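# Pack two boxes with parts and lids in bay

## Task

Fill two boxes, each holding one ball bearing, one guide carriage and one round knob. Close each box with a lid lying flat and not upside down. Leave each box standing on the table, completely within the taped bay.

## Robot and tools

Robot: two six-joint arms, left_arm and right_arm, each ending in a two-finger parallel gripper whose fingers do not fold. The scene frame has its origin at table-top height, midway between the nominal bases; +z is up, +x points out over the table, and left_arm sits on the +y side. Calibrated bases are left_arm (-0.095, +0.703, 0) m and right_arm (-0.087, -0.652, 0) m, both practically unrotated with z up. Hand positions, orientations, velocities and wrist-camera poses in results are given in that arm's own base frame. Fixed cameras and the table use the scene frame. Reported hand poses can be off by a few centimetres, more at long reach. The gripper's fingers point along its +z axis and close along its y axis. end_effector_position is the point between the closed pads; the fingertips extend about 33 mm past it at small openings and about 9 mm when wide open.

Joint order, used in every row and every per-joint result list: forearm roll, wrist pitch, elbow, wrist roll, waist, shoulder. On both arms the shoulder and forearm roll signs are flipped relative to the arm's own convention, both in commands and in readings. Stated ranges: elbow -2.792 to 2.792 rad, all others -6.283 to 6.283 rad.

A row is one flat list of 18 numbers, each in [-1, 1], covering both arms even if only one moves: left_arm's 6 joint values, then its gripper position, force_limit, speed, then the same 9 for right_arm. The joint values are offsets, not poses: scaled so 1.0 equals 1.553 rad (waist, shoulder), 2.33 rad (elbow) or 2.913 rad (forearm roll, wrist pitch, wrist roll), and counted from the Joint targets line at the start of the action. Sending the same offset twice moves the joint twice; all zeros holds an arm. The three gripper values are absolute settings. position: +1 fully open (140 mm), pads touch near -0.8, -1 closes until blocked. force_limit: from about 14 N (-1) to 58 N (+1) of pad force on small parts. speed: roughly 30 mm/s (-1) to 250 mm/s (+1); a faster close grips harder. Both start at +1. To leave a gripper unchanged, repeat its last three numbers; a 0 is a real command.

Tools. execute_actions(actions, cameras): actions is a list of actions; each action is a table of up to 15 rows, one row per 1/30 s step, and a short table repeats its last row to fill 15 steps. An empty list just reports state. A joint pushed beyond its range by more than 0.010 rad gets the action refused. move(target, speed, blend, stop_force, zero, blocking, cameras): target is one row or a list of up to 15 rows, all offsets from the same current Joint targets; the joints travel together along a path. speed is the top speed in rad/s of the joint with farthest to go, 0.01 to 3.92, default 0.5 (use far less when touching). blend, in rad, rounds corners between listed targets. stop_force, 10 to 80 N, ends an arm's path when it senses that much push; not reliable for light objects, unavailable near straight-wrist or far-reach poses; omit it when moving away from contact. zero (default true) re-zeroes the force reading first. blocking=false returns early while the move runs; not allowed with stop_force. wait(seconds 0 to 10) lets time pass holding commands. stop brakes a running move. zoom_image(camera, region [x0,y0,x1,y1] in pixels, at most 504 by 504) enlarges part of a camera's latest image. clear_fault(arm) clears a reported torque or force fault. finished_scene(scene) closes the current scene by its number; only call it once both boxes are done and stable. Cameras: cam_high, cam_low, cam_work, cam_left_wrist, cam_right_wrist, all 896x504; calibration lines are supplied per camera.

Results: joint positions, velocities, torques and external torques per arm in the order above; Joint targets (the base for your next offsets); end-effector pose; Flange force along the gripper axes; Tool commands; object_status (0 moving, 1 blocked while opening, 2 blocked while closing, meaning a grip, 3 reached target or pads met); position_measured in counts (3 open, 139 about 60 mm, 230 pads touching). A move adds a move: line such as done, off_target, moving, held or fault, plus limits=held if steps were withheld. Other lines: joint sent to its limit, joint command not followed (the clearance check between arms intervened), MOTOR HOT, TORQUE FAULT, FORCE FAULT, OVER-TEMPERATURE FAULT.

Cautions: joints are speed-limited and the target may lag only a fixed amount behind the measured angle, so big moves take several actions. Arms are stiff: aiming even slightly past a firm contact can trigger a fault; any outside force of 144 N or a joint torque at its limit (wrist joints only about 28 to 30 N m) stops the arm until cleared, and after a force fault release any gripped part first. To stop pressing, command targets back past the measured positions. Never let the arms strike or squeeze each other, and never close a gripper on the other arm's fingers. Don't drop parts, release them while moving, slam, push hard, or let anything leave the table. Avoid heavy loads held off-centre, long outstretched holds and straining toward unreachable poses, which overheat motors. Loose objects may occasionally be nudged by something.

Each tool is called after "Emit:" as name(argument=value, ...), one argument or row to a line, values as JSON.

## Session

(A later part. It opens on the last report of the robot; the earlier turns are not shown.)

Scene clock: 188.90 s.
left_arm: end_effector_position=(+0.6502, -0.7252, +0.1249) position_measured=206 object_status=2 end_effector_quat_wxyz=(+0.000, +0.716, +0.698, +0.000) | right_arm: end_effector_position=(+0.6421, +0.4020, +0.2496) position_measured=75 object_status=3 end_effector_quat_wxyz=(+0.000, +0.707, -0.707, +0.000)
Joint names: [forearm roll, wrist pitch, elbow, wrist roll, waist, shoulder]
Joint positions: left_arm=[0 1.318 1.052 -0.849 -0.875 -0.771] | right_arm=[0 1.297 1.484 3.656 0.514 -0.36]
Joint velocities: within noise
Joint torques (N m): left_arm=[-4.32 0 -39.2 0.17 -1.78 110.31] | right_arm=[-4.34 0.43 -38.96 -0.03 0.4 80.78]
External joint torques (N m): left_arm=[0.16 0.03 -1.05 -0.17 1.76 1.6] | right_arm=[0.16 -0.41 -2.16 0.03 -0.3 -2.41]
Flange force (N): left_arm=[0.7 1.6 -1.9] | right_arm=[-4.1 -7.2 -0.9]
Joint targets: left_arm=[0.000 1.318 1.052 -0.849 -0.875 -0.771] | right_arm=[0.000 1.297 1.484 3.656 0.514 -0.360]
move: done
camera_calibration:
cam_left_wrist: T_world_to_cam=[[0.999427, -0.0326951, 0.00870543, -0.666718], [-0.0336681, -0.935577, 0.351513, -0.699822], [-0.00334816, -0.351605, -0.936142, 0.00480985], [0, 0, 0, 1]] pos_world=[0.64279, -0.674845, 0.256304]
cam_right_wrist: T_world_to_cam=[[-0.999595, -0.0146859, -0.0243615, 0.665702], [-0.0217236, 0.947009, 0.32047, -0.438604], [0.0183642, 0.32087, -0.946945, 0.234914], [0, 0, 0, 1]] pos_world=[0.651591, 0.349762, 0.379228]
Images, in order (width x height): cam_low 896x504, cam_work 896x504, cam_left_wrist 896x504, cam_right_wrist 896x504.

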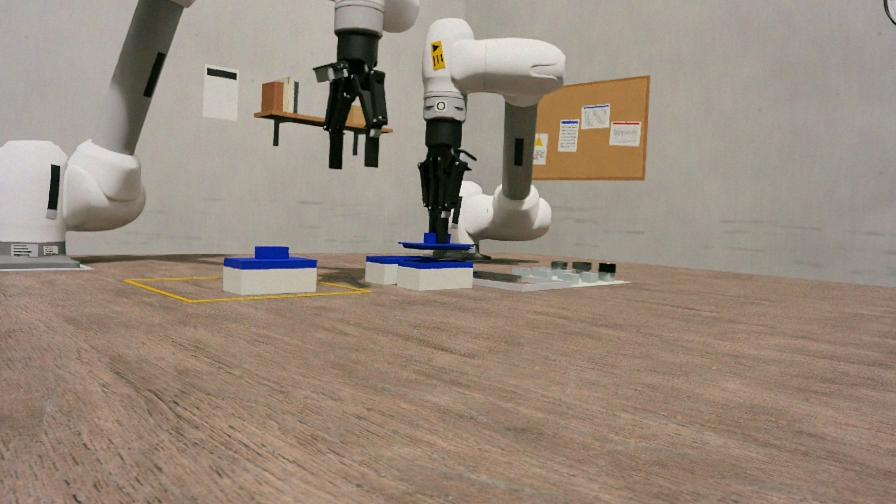

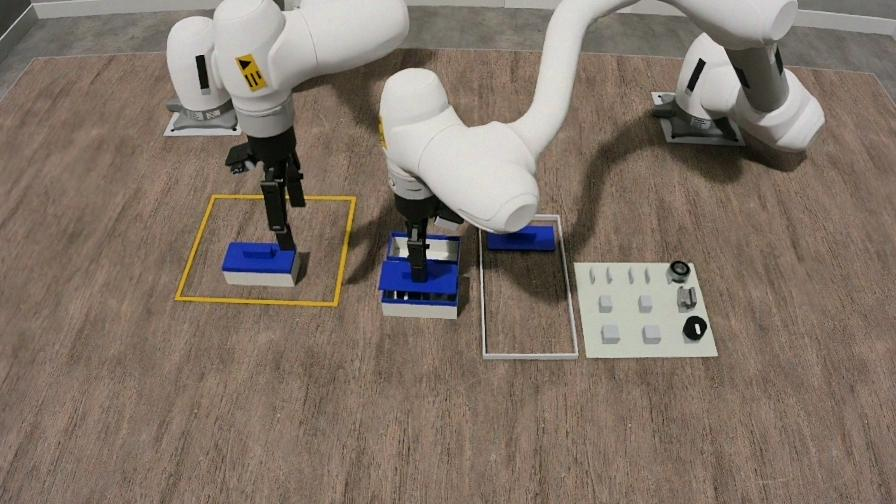

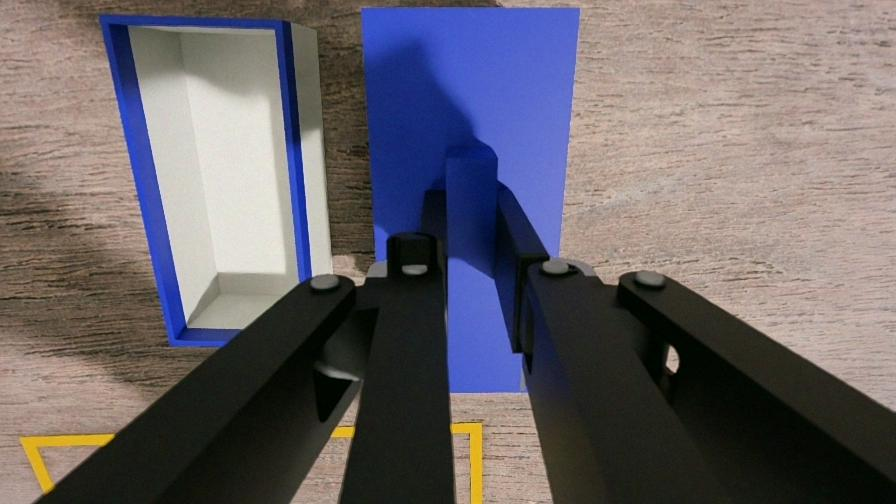

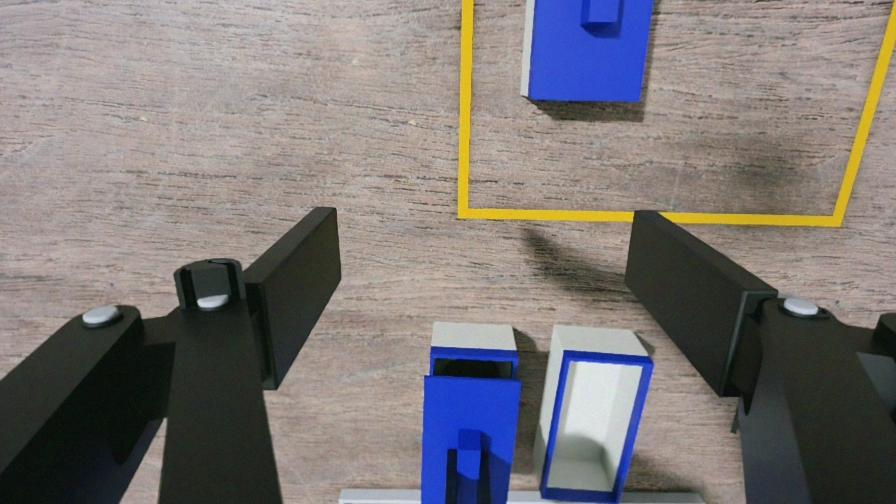

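Emit:
move(
  target=[0,-0.0149,0.0163,0.0001,0.0002,-0.0035,-1,-1,-1,0,0,0,0,0,0,0.43,-0.01,-1],
  speed=0.1,
  cameras=["cam_right_wrist","cam_work","cam_low"],
)

Emit:
zoom_image(
  camera="cam_right_wrist",
  region=[400, 310, 560, 470],
)

Emit:
zoom_image(
  camera="cam_work",
  region=[370, 255, 475, 325],
)

Emit:
zoom_image(
  camera="cam_low",
  region=[385, 225, 485, 300],
)

Scene clock: 192.33 s.
left_arm: end_effector_position=(+0.6477, -0.7218, +0.0991) position_measured=206 object_status=2 end_effector_quat_wxyz=(+0.000, +0.716, +0.698, +0.000) | right_arm: end_effector_position=(+0.6421, +0.4020, +0.2496) position_measured=75 object_status=3 end_effector_quat_wxyz=(+0.000, +0.707, -0.707, +0.000)
Joint names: [forearm roll, wrist pitch, elbow, wrist roll, waist, shoulder]
Joint positions: left_arm=[0 1.275 1.09 -0.849 -0.875 -0.777] | right_arm=[0 1.297 1.484 3.656 0.514 -0.36]
Joint velocities: within noise
Joint torques (N m): left_arm=[-4.26 0.09 -38.68 0.04 -2.05 108.73] | right_arm=[-4.3 0.48 -39.08 0.02 0 81.01]
External joint torques (N m): left_arm=[0.16 -0.06 -0.99 -0.04 2.03 2.76] | right_arm=[0.11 -0.45 -2.11 -0.02 0.18 -2.42]
Flange force (N): left_arm=[2.6 0.3 -2.3] | right_arm=[-4.5 -6.8 -0.8]
Joint targets: left_arm=[0.000 1.275 1.090 -0.849 -0.875 -0.777] | right_arm=[0.000 1.297 1.484 3.656 0.514 -0.360]
move: done
camera_calibration:
cam_right_wrist: T_world_to_cam=[[-0.999595, -0.0146859, -0.0243615, 0.665702], [-0.0217236, 0.947009, 0.32047, -0.438604], [0.0183642, 0.32087, -0.946945, 0.234914], [0, 0, 0, 1]] pos_world=[0.651591, 0.349762, 0.379228]
Images, in order (width x height): cam_low 896x504, cam_work 896x504, cam_right_wrist 896x504.

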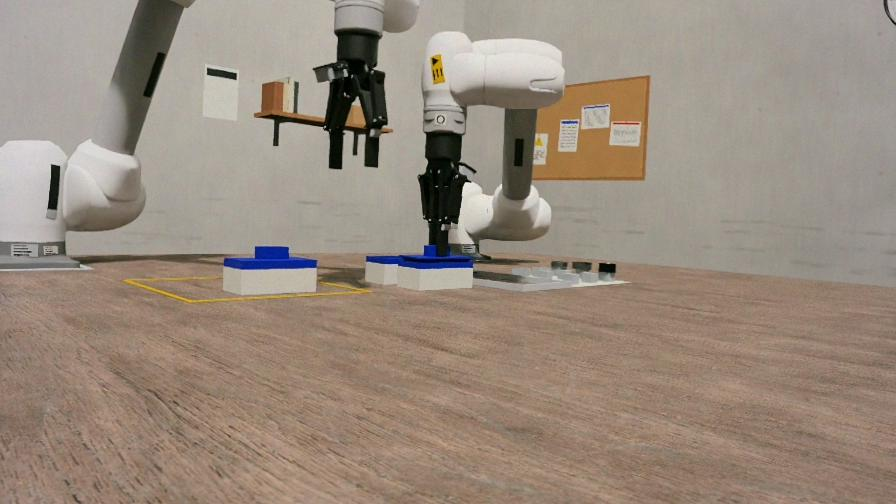

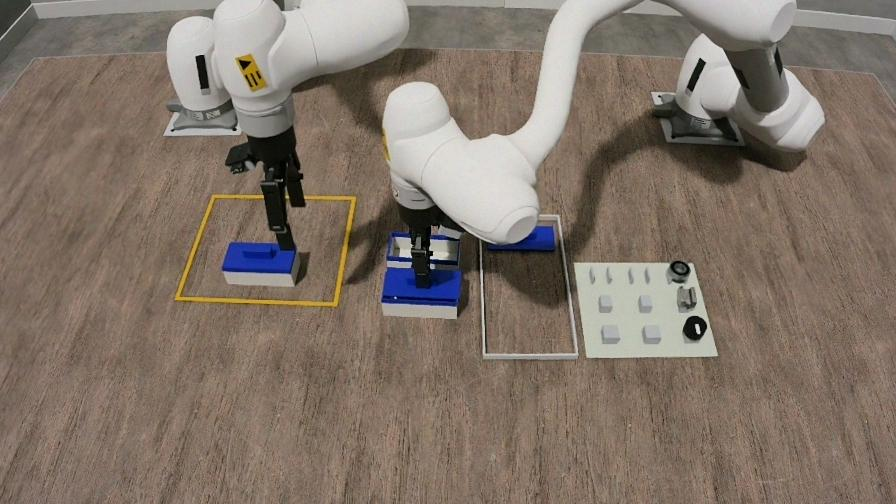

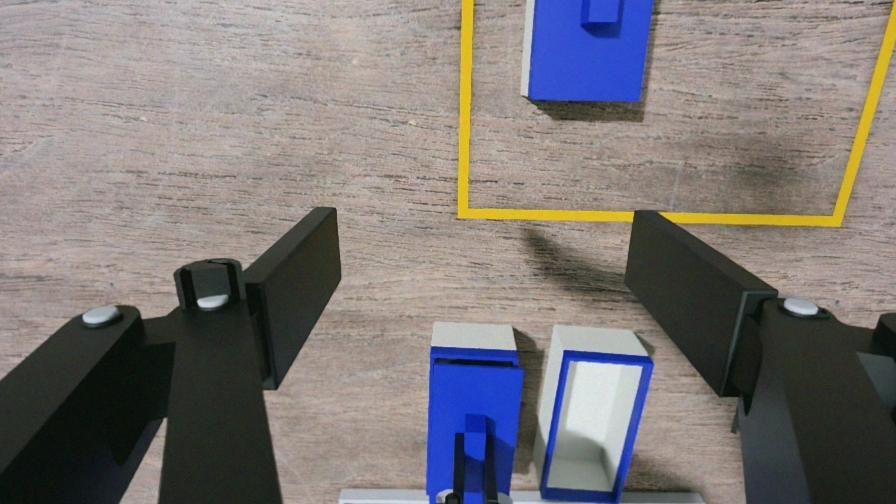

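Scaled by 3.150 from the camera's 896x504 image, which has a finer 1280x720 frame.

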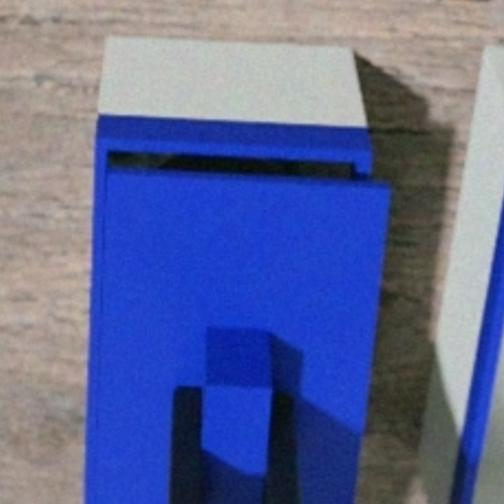

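Scaled by 4.800 from the camera's 896x504 image, which has a finer 1280x720 frame.

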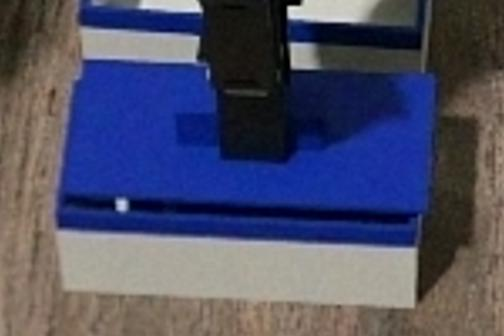

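Scaled by 5.040 from the camera's 896x504 image, which has a finer 1280x720 frame.

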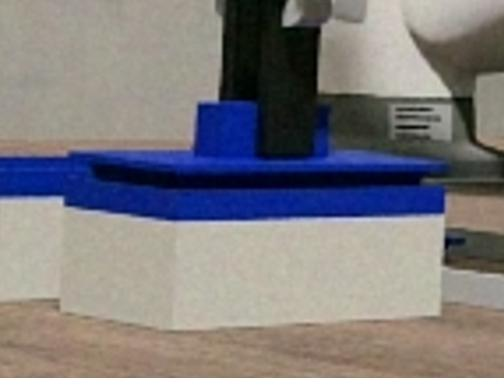

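Emit:
move(
  target=[0,0.0018,-0.0052,0.0001,0.0002,-0.0045,-1,-1,-1,0,0,0,0,0,0,0.43,-0.01,-1],
  speed=0.1,
  cameras=["cam_right_wrist","cam_work","cam_low"],
)

Emit:
zoom_image(
  camera="cam_right_wrist",
  region=[400, 310, 560, 470],
)

Emit:
zoom_image(
  camera="cam_work",
  region=[370, 255, 475, 325],
)

Emit:
zoom_image(
  camera="cam_low",
  region=[385, 225, 485, 300],
)

Scene clock: 194.97 s.
left_arm: end_effector_position=(+0.6504, -0.7246, +0.0988) position_measured=206 object_status=2 end_effector_quat_wxyz=(+0.000, +0.716, +0.698, +0.000) | right_arm: end_effector_position=(+0.6421, +0.4020, +0.2496) position_measured=75 object_status=3 end_effector_quat_wxyz=(+0.000, +0.707, -0.707, +0.000)
Joint names: [forearm roll, wrist pitch, elbow, wrist roll, waist, shoulder]
Joint positions: left_arm=[0 1.28 1.078 -0.849 -0.875 -0.784] | right_arm=[0 1.297 1.484 3.656 0.514 -0.36]
Joint velocities: within noise
Joint torques (N m): left_arm=[-4.24 0.1 -38.5 0.01 -1.63 108.95] | right_arm=[-4.26 0.49 -39.14 -0.04 0.19 81.54]
External joint torques (N m): left_arm=[0.16 -0.07 -0.95 -0.01 1.34 2.38] | right_arm=[0.08 -0.47 -1.94 0.04 -0.04 -3.33]
Flange force (N): left_arm=[1.8 0.2 -2.0] | right_arm=[-4.9 -7.8 -0.2]
Joint targets: left_arm=[0.000 1.280 1.078 -0.849 -0.875 -0.784] | right_arm=[0.000 1.297 1.484 3.656 0.514 -0.360]
move: done
camera_calibration:
cam_right_wrist: T_world_to_cam=[[-0.999595, -0.0146859, -0.0243615, 0.665702], [-0.0217236, 0.947009, 0.32047, -0.438604], [0.0183642, 0.32087, -0.946945, 0.234914], [0, 0, 0, 1]] pos_world=[0.651591, 0.349762, 0.379228]
Images, in order (width x height): cam_low 896x504, cam_work 896x504, cam_right_wrist 896x504.

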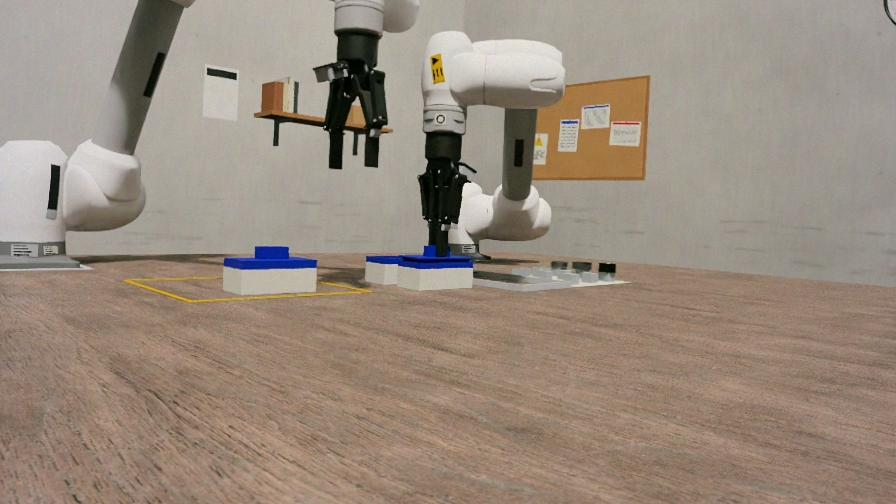

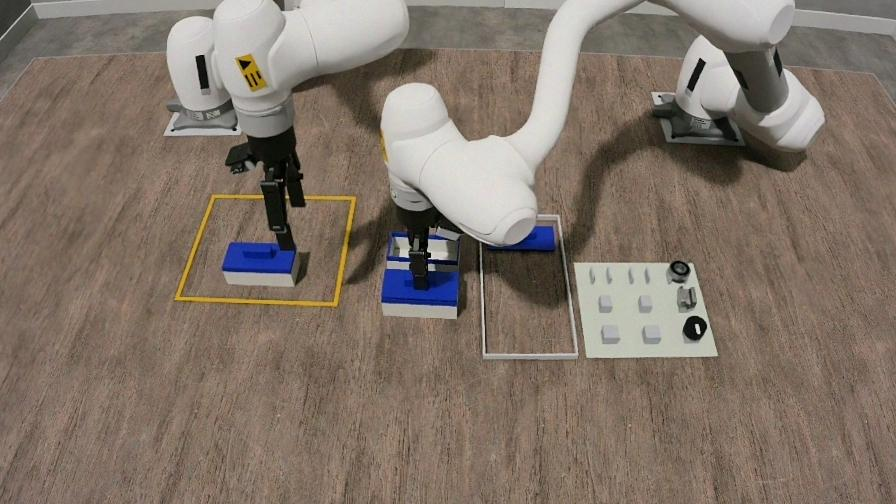

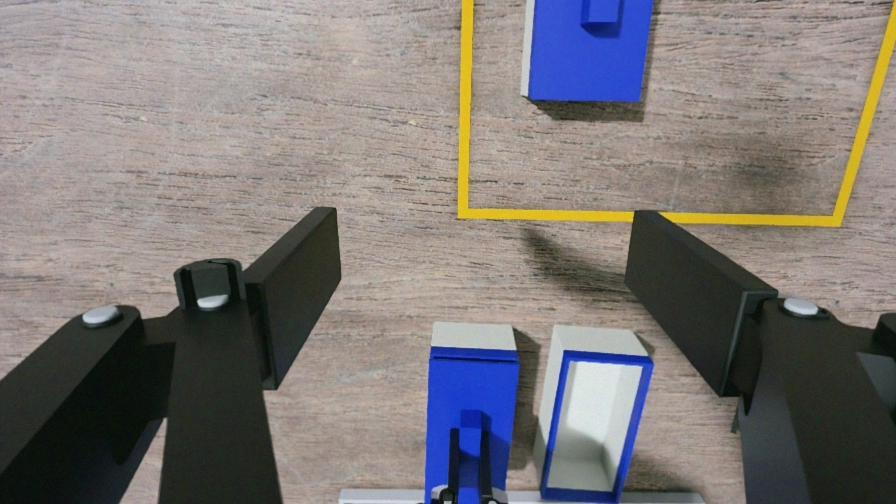

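Scaled by 3.150 from the camera's 896x504 image, which has a finer 1280x720 frame.

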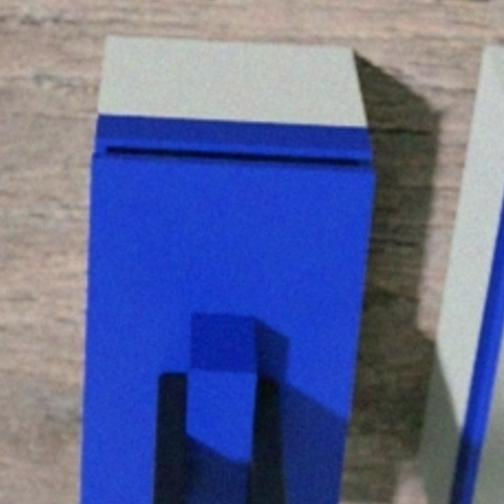

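Scaled by 4.800 from the camera's 896x504 image, which has a finer 1280x720 frame.

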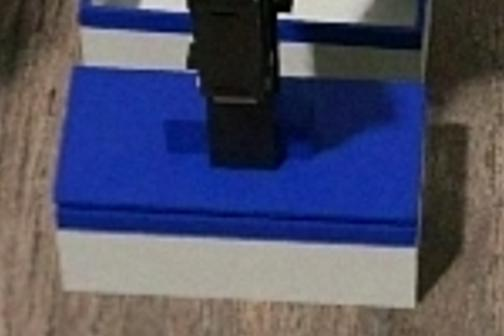

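Scaled by 5.040 from the camera's 896x504 image, which has a finer 1280x720 frame.

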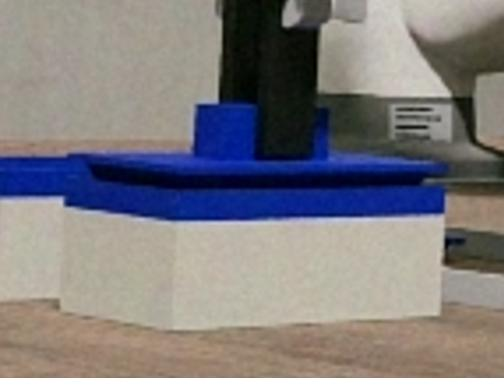

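Emit:
move(
  target=[0,-0.0068,0.0054,0,0,-0.0047,-1,-1,-1,0,0,0,0,0,0,0.43,-0.01,-1],
  speed=0.012,
  stop_force=12,
  cameras=["cam_low","cam_right_wrist"],
)

Emit:
zoom_image(
  camera="cam_low",
  region=[385, 225, 485, 300],
)

Scene clock: 197.07 s.
left_arm: end_effector_position=(+0.6504, -0.7246, +0.0917) position_measured=206 object_status=2 end_effector_quat_wxyz=(+0.000, +0.716, +0.698, +0.000) | right_arm: end_effector_position=(+0.6421, +0.4020, +0.2496) position_measured=75 object_status=3 end_effector_quat_wxyz=(+0.000, +0.707, -0.707, +0.000)
Joint names: [forearm roll, wrist pitch, elbow, wrist roll, waist, shoulder]
Joint positions: left_arm=[0 1.27 1.085 -0.849 -0.875 -0.787] | right_arm=[0 1.297 1.484 3.656 0.514 -0.36]
Joint velocities: within noise
Joint torques (N m): left_arm=[-4.79 -1.42 -29 0.08 -0.38 88.33] | right_arm=[-4.3 0.46 -39.01 -0.05 0.48 80.98]
External joint torques (N m): left_arm=[0.71 1.45 -10.51 -0.09 0.29 23.78] | right_arm=[0.1 -0.43 -2.19 0.05 -0.33 -2.34]
Flange force (N): left_arm=[4.5 -4.0 -24.3] | right_arm=[-4.0 -7.1 -1.0]
Joint targets: left_arm=[0.000 1.270 1.085 -0.849 -0.875 -0.787] | right_arm=[0.000 1.297 1.484 3.656 0.514 -0.360]
move: contact (left_arm)
camera_calibration:
cam_right_wrist: T_world_to_cam=[[-0.999595, -0.0146859, -0.0243615, 0.665702], [-0.0217236, 0.947009, 0.32047, -0.438604], [0.0183642, 0.32087, -0.946945, 0.234914], [0, 0, 0, 1]] pos_world=[0.651591, 0.349762, 0.379228]
Images, in order (width x height): cam_low 896x504, cam_right_wrist 896x504.

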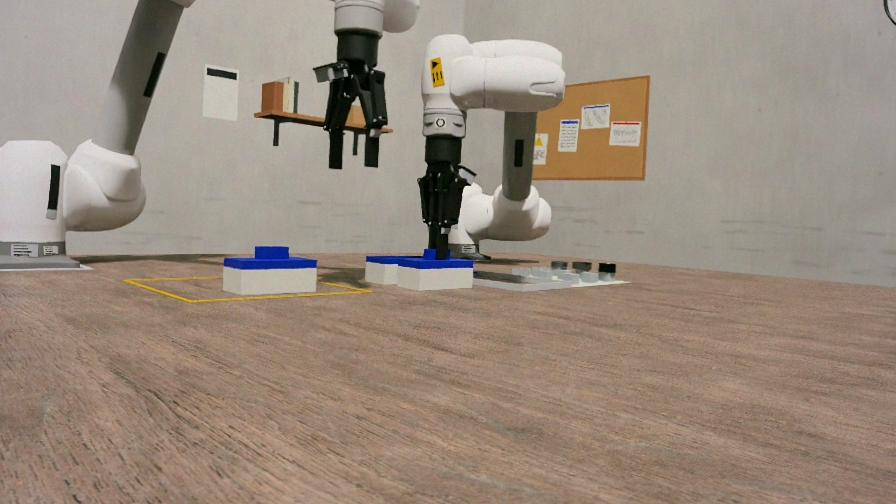

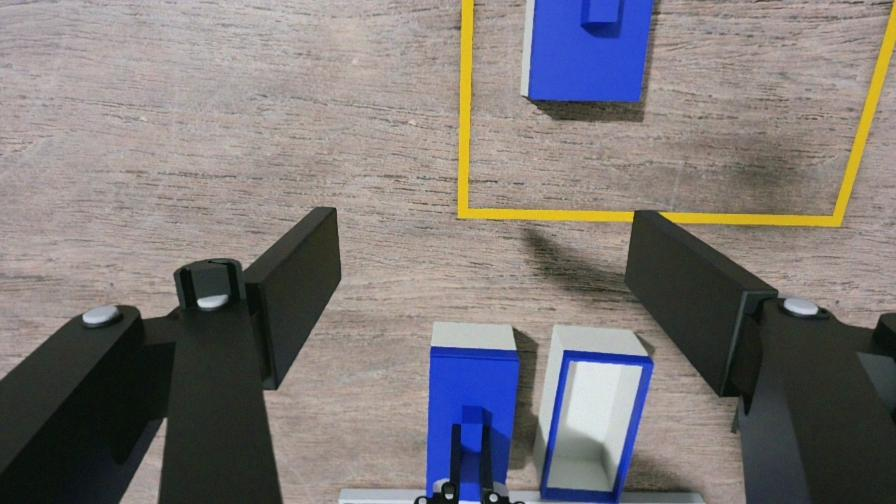

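Scaled by 5.040 from the camera's 896x504 image, which has a finer 1280x720 frame.

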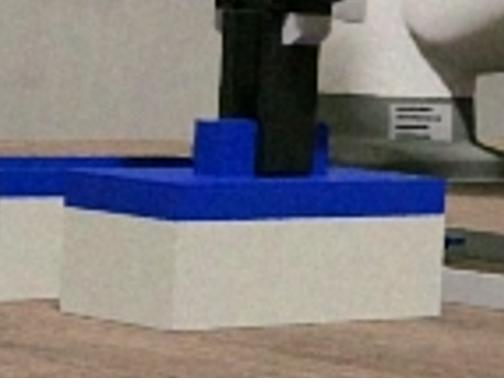

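Emit:
move(
  target=[
    [0,0,0,0,0,0,-0.45,-1,-1,0,0,0,0,0,0,0.43,-0.01,-1],
    [0,0.0342,-0.0298,0,0,0.0197,-0.45,-1,-1,0,0,0,0,0,0,0.43,-0.01,-1],
    [0,-0.0896,0.3339,0,0.2492,0.3329,-0.45,-1,-1,0,0,0,0,0,0,0.43,-0.01,-1],
    [0,-0.0896,0.3339,0,0.2492,0.3329,-0.45,-1,-1,0,-0.0145,-0.0951,0.0836,0.1402,-0.1701,0.38,-0.01,-1],
  ],
  speed=[0.5,0.2,0.8,0.5],
  cameras=["cam_right_wrist","cam_work"],
)

Scene clock: 201.97 s.
left_arm: end_effector_position=(+0.5802, -0.2687, +0.1195) position_measured=186 object_status=3 end_effector_quat_wxyz=(+0.000, +0.569, +0.823, +0.000) | right_arm: end_effector_position=(+0.6420, +0.6227, +0.1497) position_measured=81 object_status=3 end_effector_quat_wxyz=(+0.000, +0.698, -0.716, +0.000)
Joint names: [forearm roll, wrist pitch, elbow, wrist roll, waist, shoulder]
Joint positions: left_arm=[0 1.009 1.863 -0.849 -0.487 -0.27] | right_arm=[0 1.255 1.262 3.899 0.732 -0.624]
Joint velocities: within noise
Joint torques (N m): left_arm=[-3.77 0.14 -33.53 0.09 -1.66 60.43] | right_arm=[-4.26 0.49 -38.42 0.02 0.1 104.9]
External joint torques (N m): left_arm=[0.15 -0.11 -1.44 -0.09 1.64 2.13] | right_arm=[0.12 -0.46 -2.19 -0.02 0.06 -2.58]
Flange force (N): left_arm=[1.8 1.6 -3.0] | right_arm=[-6.9 -6.7 -0.1]
Joint targets: left_arm=[0.000 1.009 1.863 -0.849 -0.487 -0.270] | right_arm=[0.000 1.255 1.262 3.899 0.732 -0.624]
move: done
camera_calibration:
cam_right_wrist: T_world_to_cam=[[-0.999649, 0.011014, -0.0240798, 0.650437], [0.00271698, 0.947253, 0.320476, -0.631471], [0.0263394, 0.320298, -0.946951, 0.0647277], [0, 0, 0, 1]] pos_world=[0.65022, 0.570267, 0.279328]
Images, in order (width x height): cam_work 896x504, cam_right_wrist 896x504.

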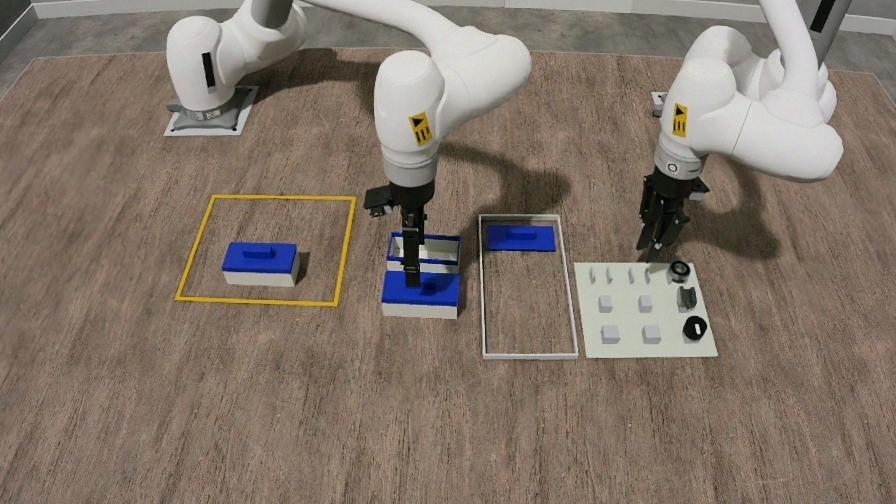

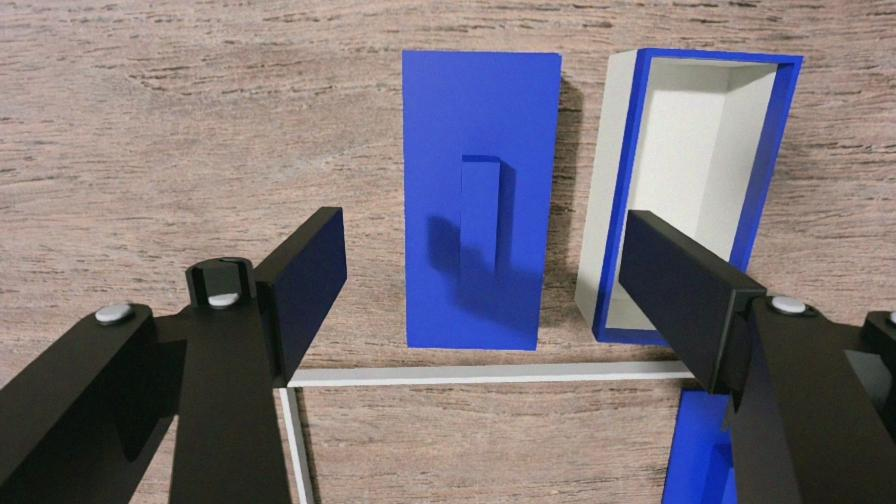

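Emit:
move(
  target=[
    [0,0,0,0,0,0,-0.45,-1,-1,0,-0.0540,0.0402,-0.0067,-0.0022,-0.0409,0.38,-0.01,-1],
    [0,0,0,0,0,0,-0.45,-1,-1,0,-0.0540,0.0402,-0.0067,-0.0022,-0.0409,-1,-0.01,-1],
  ],
  speed=0.15,
  cameras=["cam_right_wrist"],
)

Emit:
move(
  target=[
    [0,0,0,0,0,0,-0.45,-1,-1,0,0.0530,-0.0373,0,0,0.0435,-1,-0.01,-1],
    [0,0,0,0,0,0,-0.45,-1,-1,0,-0.0240,0.2925,-0.0820,-0.1475,0.3939,-1,-0.01,-1],
    [0,0,0,0,0,0,-0.45,-1,-1,0,-0.0962,0.3333,-0.0820,-0.1475,0.3196,-1,-0.01,-1],
  ],
  speed=[0.12,0.45,0.2],
  cameras=["cam_right_wrist","cam_work"],
)

Emit:
move(
  target=[0,0,0,0,0,0,-0.45,-1,-1,0,-0.0063,0.003,0,0,-0.0073,-1,-0.01,-1],
  speed=0.012,
  stop_force=10,
  cameras=["cam_right_wrist","cam_work"],
)

Scene clock: 207.47 s.
left_arm: end_effector_position=(+0.5802, -0.2687, +0.1195) position_measured=186 object_status=3 end_effector_quat_wxyz=(+0.000, +0.569, +0.823, +0.000) | right_arm: end_effector_position=(+0.6422, +0.6189, +0.0446) position_measured=124 object_status=0 end_effector_quat_wxyz=(+0.000, +0.704, -0.711, +0.000)
Joint names: [forearm roll, wrist pitch, elbow, wrist roll, waist, shoulder]
Joint positions: left_arm=[0 1.009 1.863 -0.849 -0.487 -0.27] | right_arm=[0 1.098 1.356 3.88 0.728 -0.687]
Joint velocities: within noise
Joint torques (N m): left_arm=[-3.79 0.09 -33.76 0.1 -1.79 60.34] | right_arm=[-3.93 -0.03 -32.74 -0.1 0.77 100.27]
External joint torques (N m): left_arm=[0.18 -0.06 -1.17 -0.1 1.78 2.09] | right_arm=[0.05 0.06 -5.28 0.1 -0.63 4.78]
Flange force (N): left_arm=[2.3 1.4 -2.8] | right_arm=[-4.4 -5.4 -7.2]
Joint targets: left_arm=[0.000 1.009 1.863 -0.849 -0.487 -0.270] | right_arm=[0.000 1.098 1.356 3.880 0.728 -0.687]
move: done
camera_calibration:
cam_right_wrist: T_world_to_cam=[[-0.999696, -0.00511014, -0.0241175, 0.6582], [-0.0125743, 0.947155, 0.32053, -0.584279], [0.021205, 0.320736, -0.946931, -0.0305466], [0, 0, 0, 1]] pos_world=[0.651301, 0.566564, 0.174228]
Images, in order (width x height): cam_right_wrist 896x504.

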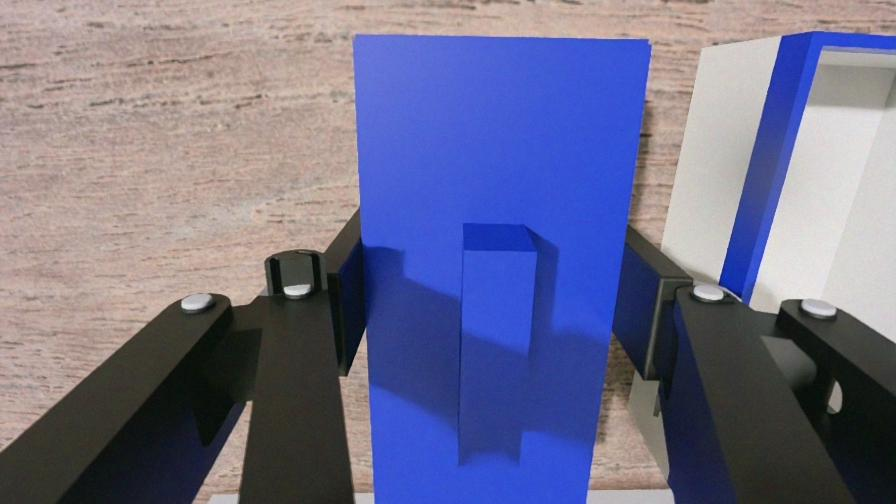

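Scene clock: 211.93 s.
left_arm: end_effector_position=(+0.5802, -0.2687, +0.1195) position_measured=186 object_status=3 end_effector_quat_wxyz=(+0.000, +0.569, +0.823, +0.000) | right_arm: end_effector_position=(+0.4451, +0.2819, +0.0465) position_measured=124 object_status=2 end_effector_quat_wxyz=(+0.000, +0.707, -0.707, +0.000)
Joint names: [forearm roll, wrist pitch, elbow, wrist roll, waist, shoulder]
Joint positions: left_arm=[0 1.009 1.863 -0.849 -0.487 -0.27] | right_arm=[0 0.818 2.133 3.641 0.499 -0.191]
Joint velocities: within noise
Joint torques (N m): left_arm=[-3.74 0.12 -33.81 0 -1.54 60.05] | right_arm=[-3.34 0.57 -31.24 0 0.01 55.95]
External joint torques (N m): left_arm=[0.12 -0.09 -1.17 0 1.58 2.52] | right_arm=[0.16 -0.55 0.07 0 0.08 -4.77]
Flange force (N): left_arm=[2.6 0.9 -3.2] | right_arm=[-3.5 -5.2 7.4]
Joint targets: left_arm=[0.000 1.009 1.863 -0.849 -0.487 -0.270] | right_arm=[0.000 0.817 2.133 3.641 0.499 -0.191]
move: done
camera_calibration:
cam_right_wrist: T_world_to_cam=[[-0.999598, -0.0148811, -0.0241129, 0.462172], [-0.0218289, 0.947006, 0.320474, -0.26401], [0.0180661, 0.320872, -0.94695, 0.0848776], [0, 0, 0, 1]] pos_world=[0.45469, 0.229662, 0.176128]
Images, in order (width x height): cam_work 896x504, cam_right_wrist 896x504.

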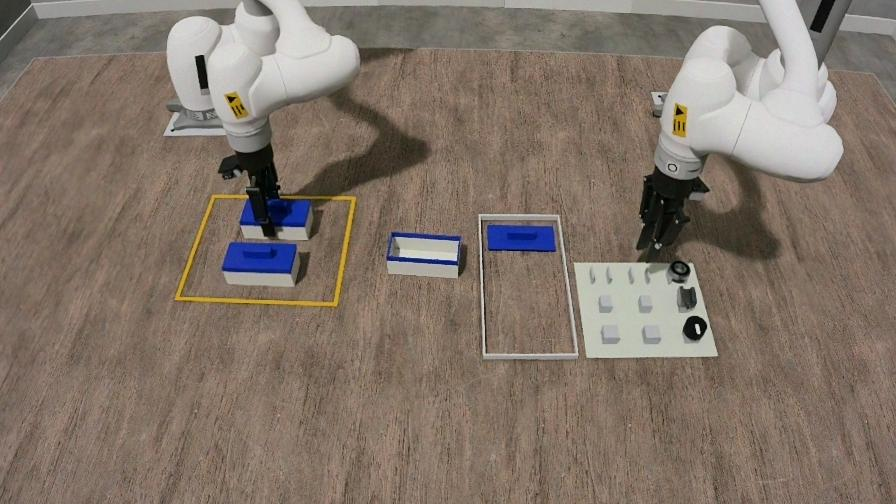

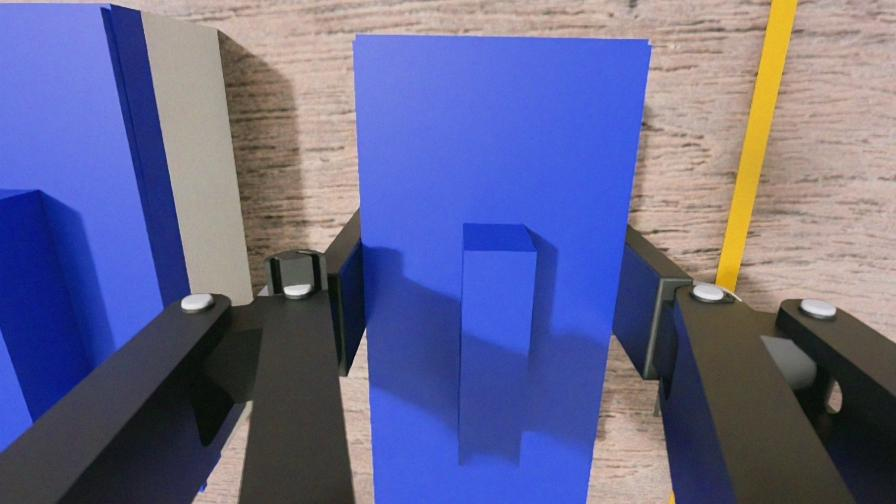

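Scene clock: 212.90 s.
left_arm: end_effector_position=(+0.5802, -0.2687, +0.1195) position_measured=186 object_status=3 end_effector_quat_wxyz=(+0.000, +0.569, +0.823, +0.000) | right_arm: end_effector_position=(+0.4451, +0.2819, +0.0441) position_measured=124 object_status=2 end_effector_quat_wxyz=(+0.000, +0.707, -0.707, +0.000)
Joint names: [forearm roll, wrist pitch, elbow, wrist roll, waist, shoulder]
Joint positions: left_arm=[0 1.009 1.863 -0.849 -0.487 -0.27] | right_arm=[0 0.813 2.135 3.641 0.499 -0.194]
Joint velocities: within noise
Joint torques (N m): left_arm=[-3.76 0.05 -33.82 0.04 -2.06 60.33] | right_arm=[-3.46 -0.19 -25.95 -0.08 0.28 46.48]
External joint torques (N m): left_arm=[0.14 -0.02 -1.19 -0.04 2.06 2.31] | right_arm=[0.3 0.21 -5.02 0.08 -0.16 4.93]
Flange force (N): left_arm=[2.8 1.7 -3.1] | right_arm=[-1.1 -2.0 -10.7]
Joint targets: left_arm=[0.000 1.009 1.863 -0.849 -0.487 -0.270] | right_arm=[0.000 0.813 2.135 3.641 0.499 -0.194]
move: contact (right_arm); right_arm: the wrist pitch is farthest, 0.014 rad from its target
camera_calibration:
cam_right_wrist: T_world_to_cam=[[-0.999598, -0.0148811, -0.0241129, 0.462114], [-0.0218289, 0.947006, 0.320474, -0.263241], [0.0180661, 0.320872, -0.94695, 0.0826049], [0, 0, 0, 1]] pos_world=[0.45469, 0.229662, 0.173728]
Images, in order (width x height): cam_work 896x504, cam_right_wrist 896x504.

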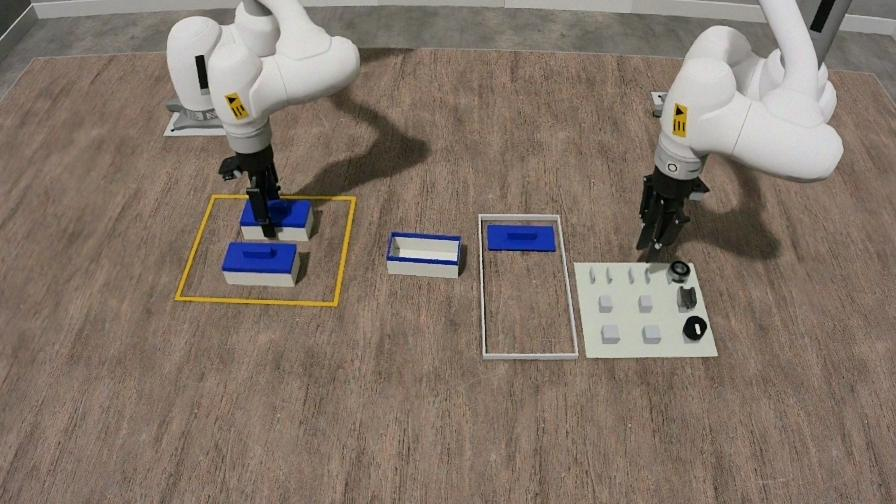

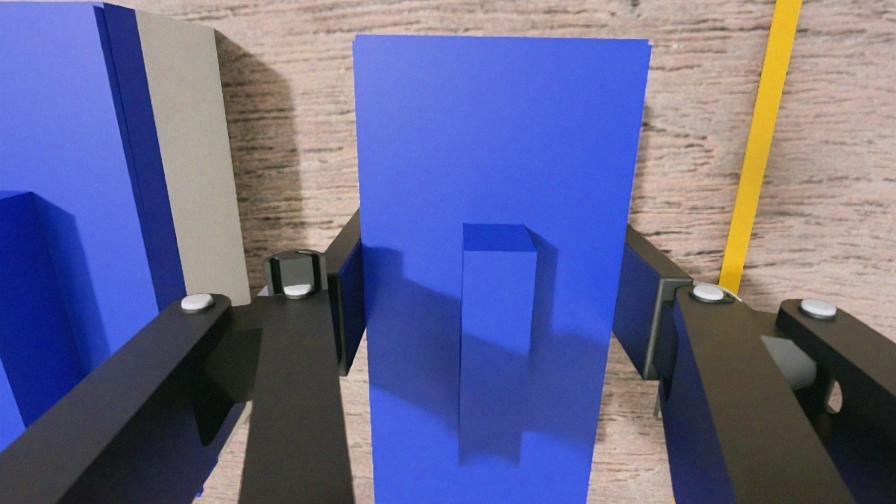

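Emit:
move(
  target=[
    [0,0,0,0,0,0,-0.45,-1,-1,0,0,0,0,0,0,0.28,-0.01,-1],
    [0,0,0,0,0,0,-0.45,-1,-1,0,0.1076,-0.066,0,0,0.103,0.28,-0.01,-1],
  ],
  speed=0.2,
)

Scene clock: 216.20 s.
left_arm: end_effector_position=(+0.5802, -0.2687, +0.1195) position_measured=186 object_status=3 end_effector_quat_wxyz=(+0.000, +0.569, +0.823, +0.000) | right_arm: end_effector_position=(+0.4455, +0.2821, +0.1995) position_measured=94 object_status=3 end_effector_quat_wxyz=(+0.000, +0.707, -0.707, +0.000)
Joint names: [forearm roll, wrist pitch, elbow, wrist roll, waist, shoulder]
Joint positions: left_arm=[0 1.009 1.863 -0.849 -0.487 -0.27] | right_arm=[0 1.126 1.981 3.641 0.499 -0.034]
Joint velocities: within noise
Joint torques (N m): left_arm=[-3.83 0.02 -33.74 -0.03 -1.93 60.29] | right_arm=[-4.1 0.71 -36.5 -0.05 -0.06 44.77]
External joint torques (N m): left_arm=[0.22 0.01 -1.12 0.03 2.04 1.98] | right_arm=[0.18 -0.69 -2.05 0.05 0.15 -2.4]
Flange force (N): left_arm=[2.6 2.0 -2.8] | right_arm=[-4.2 -5.9 0.7]
Joint targets: left_arm=[0.000 1.009 1.863 -0.849 -0.487 -0.270] | right_arm=[0.000 1.126 1.981 3.641 0.499 -0.034]
move: done
camera_calibration:
cam_left_wrist: T_world_to_cam=[[0.937782, 0.347115, 0.00871468, -0.443965], [0.322099, -0.879021, 0.351531, -0.464537], [0.129682, -0.326853, -0.936136, 0.0895547], [0, 0, 0, 1]] pos_world=[0.554356, -0.224959, 0.251004]
cam_right_wrist: T_world_to_cam=[[-0.999593, -0.0147772, -0.0243982, 0.466231], [-0.0218242, 0.946967, 0.320589, -0.313162], [0.0183669, 0.320991, -0.946904, 0.229544], [0, 0, 0, 1]] pos_world=[0.454991, 0.229762, 0.329128]

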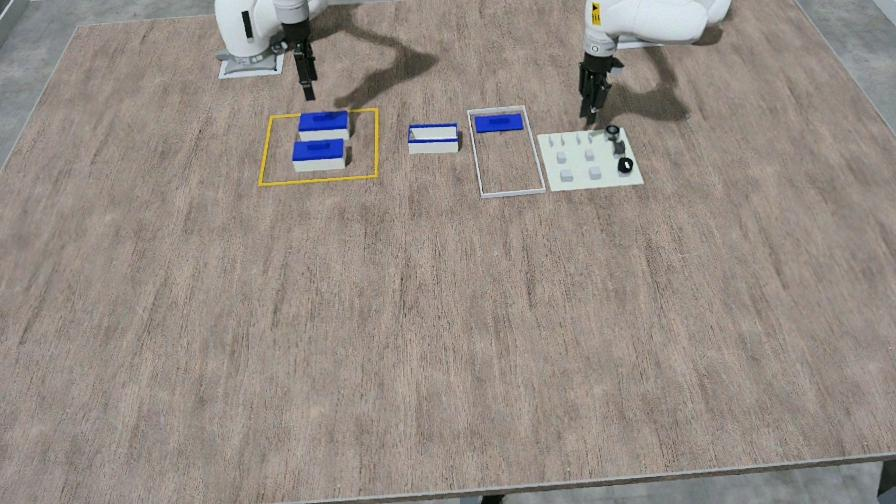

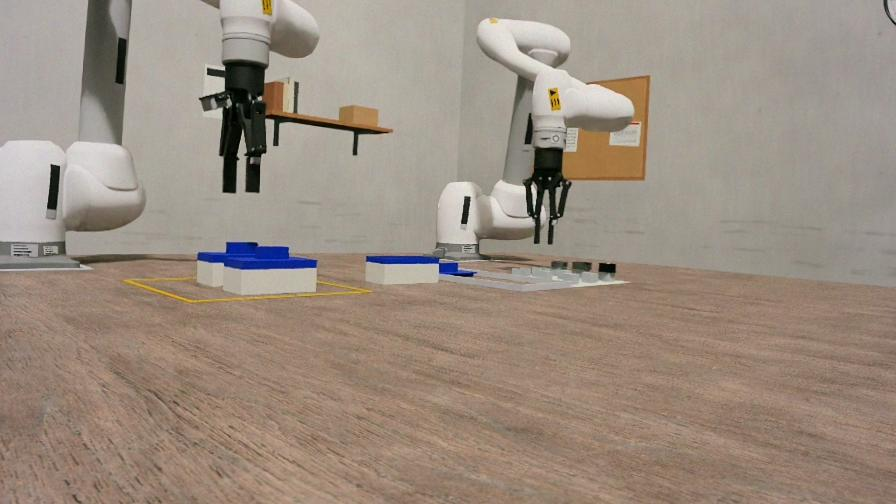

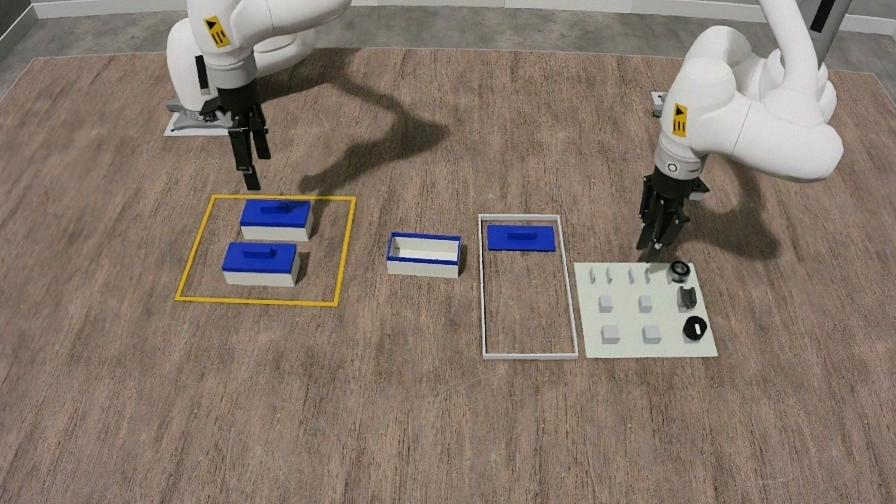

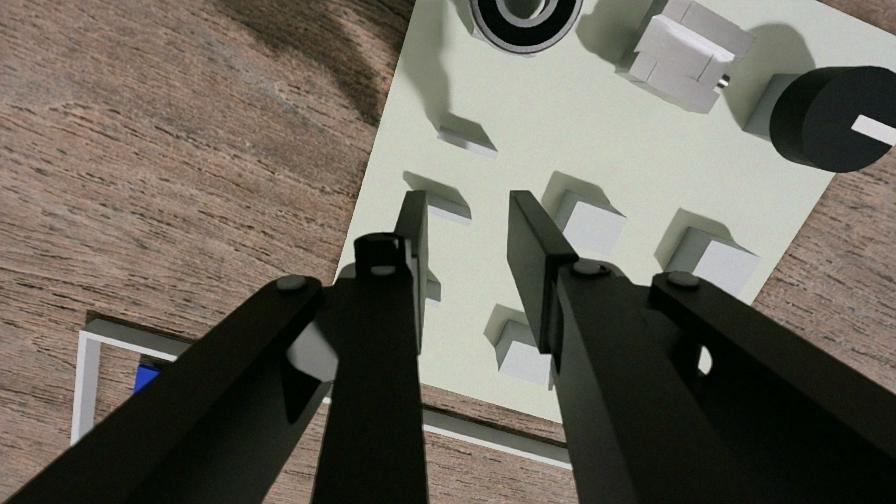

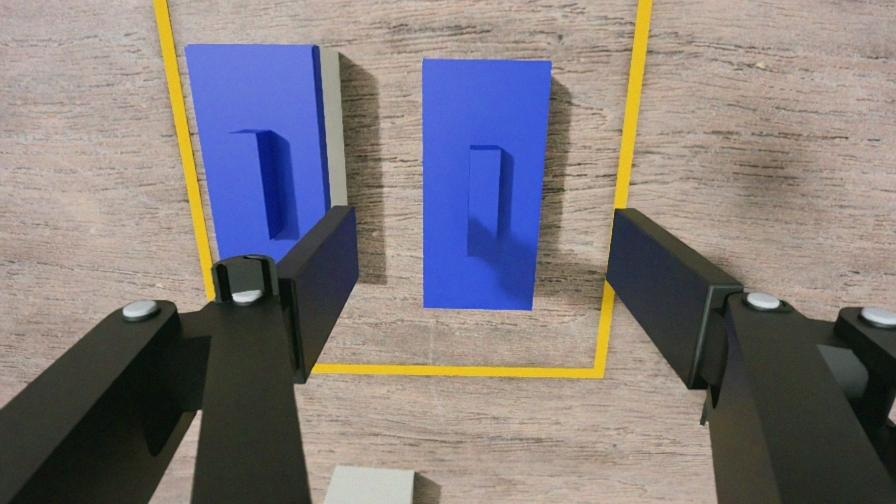

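Emit:
finished_scene(
  scene=1,
)

The scene is finished: the task was done.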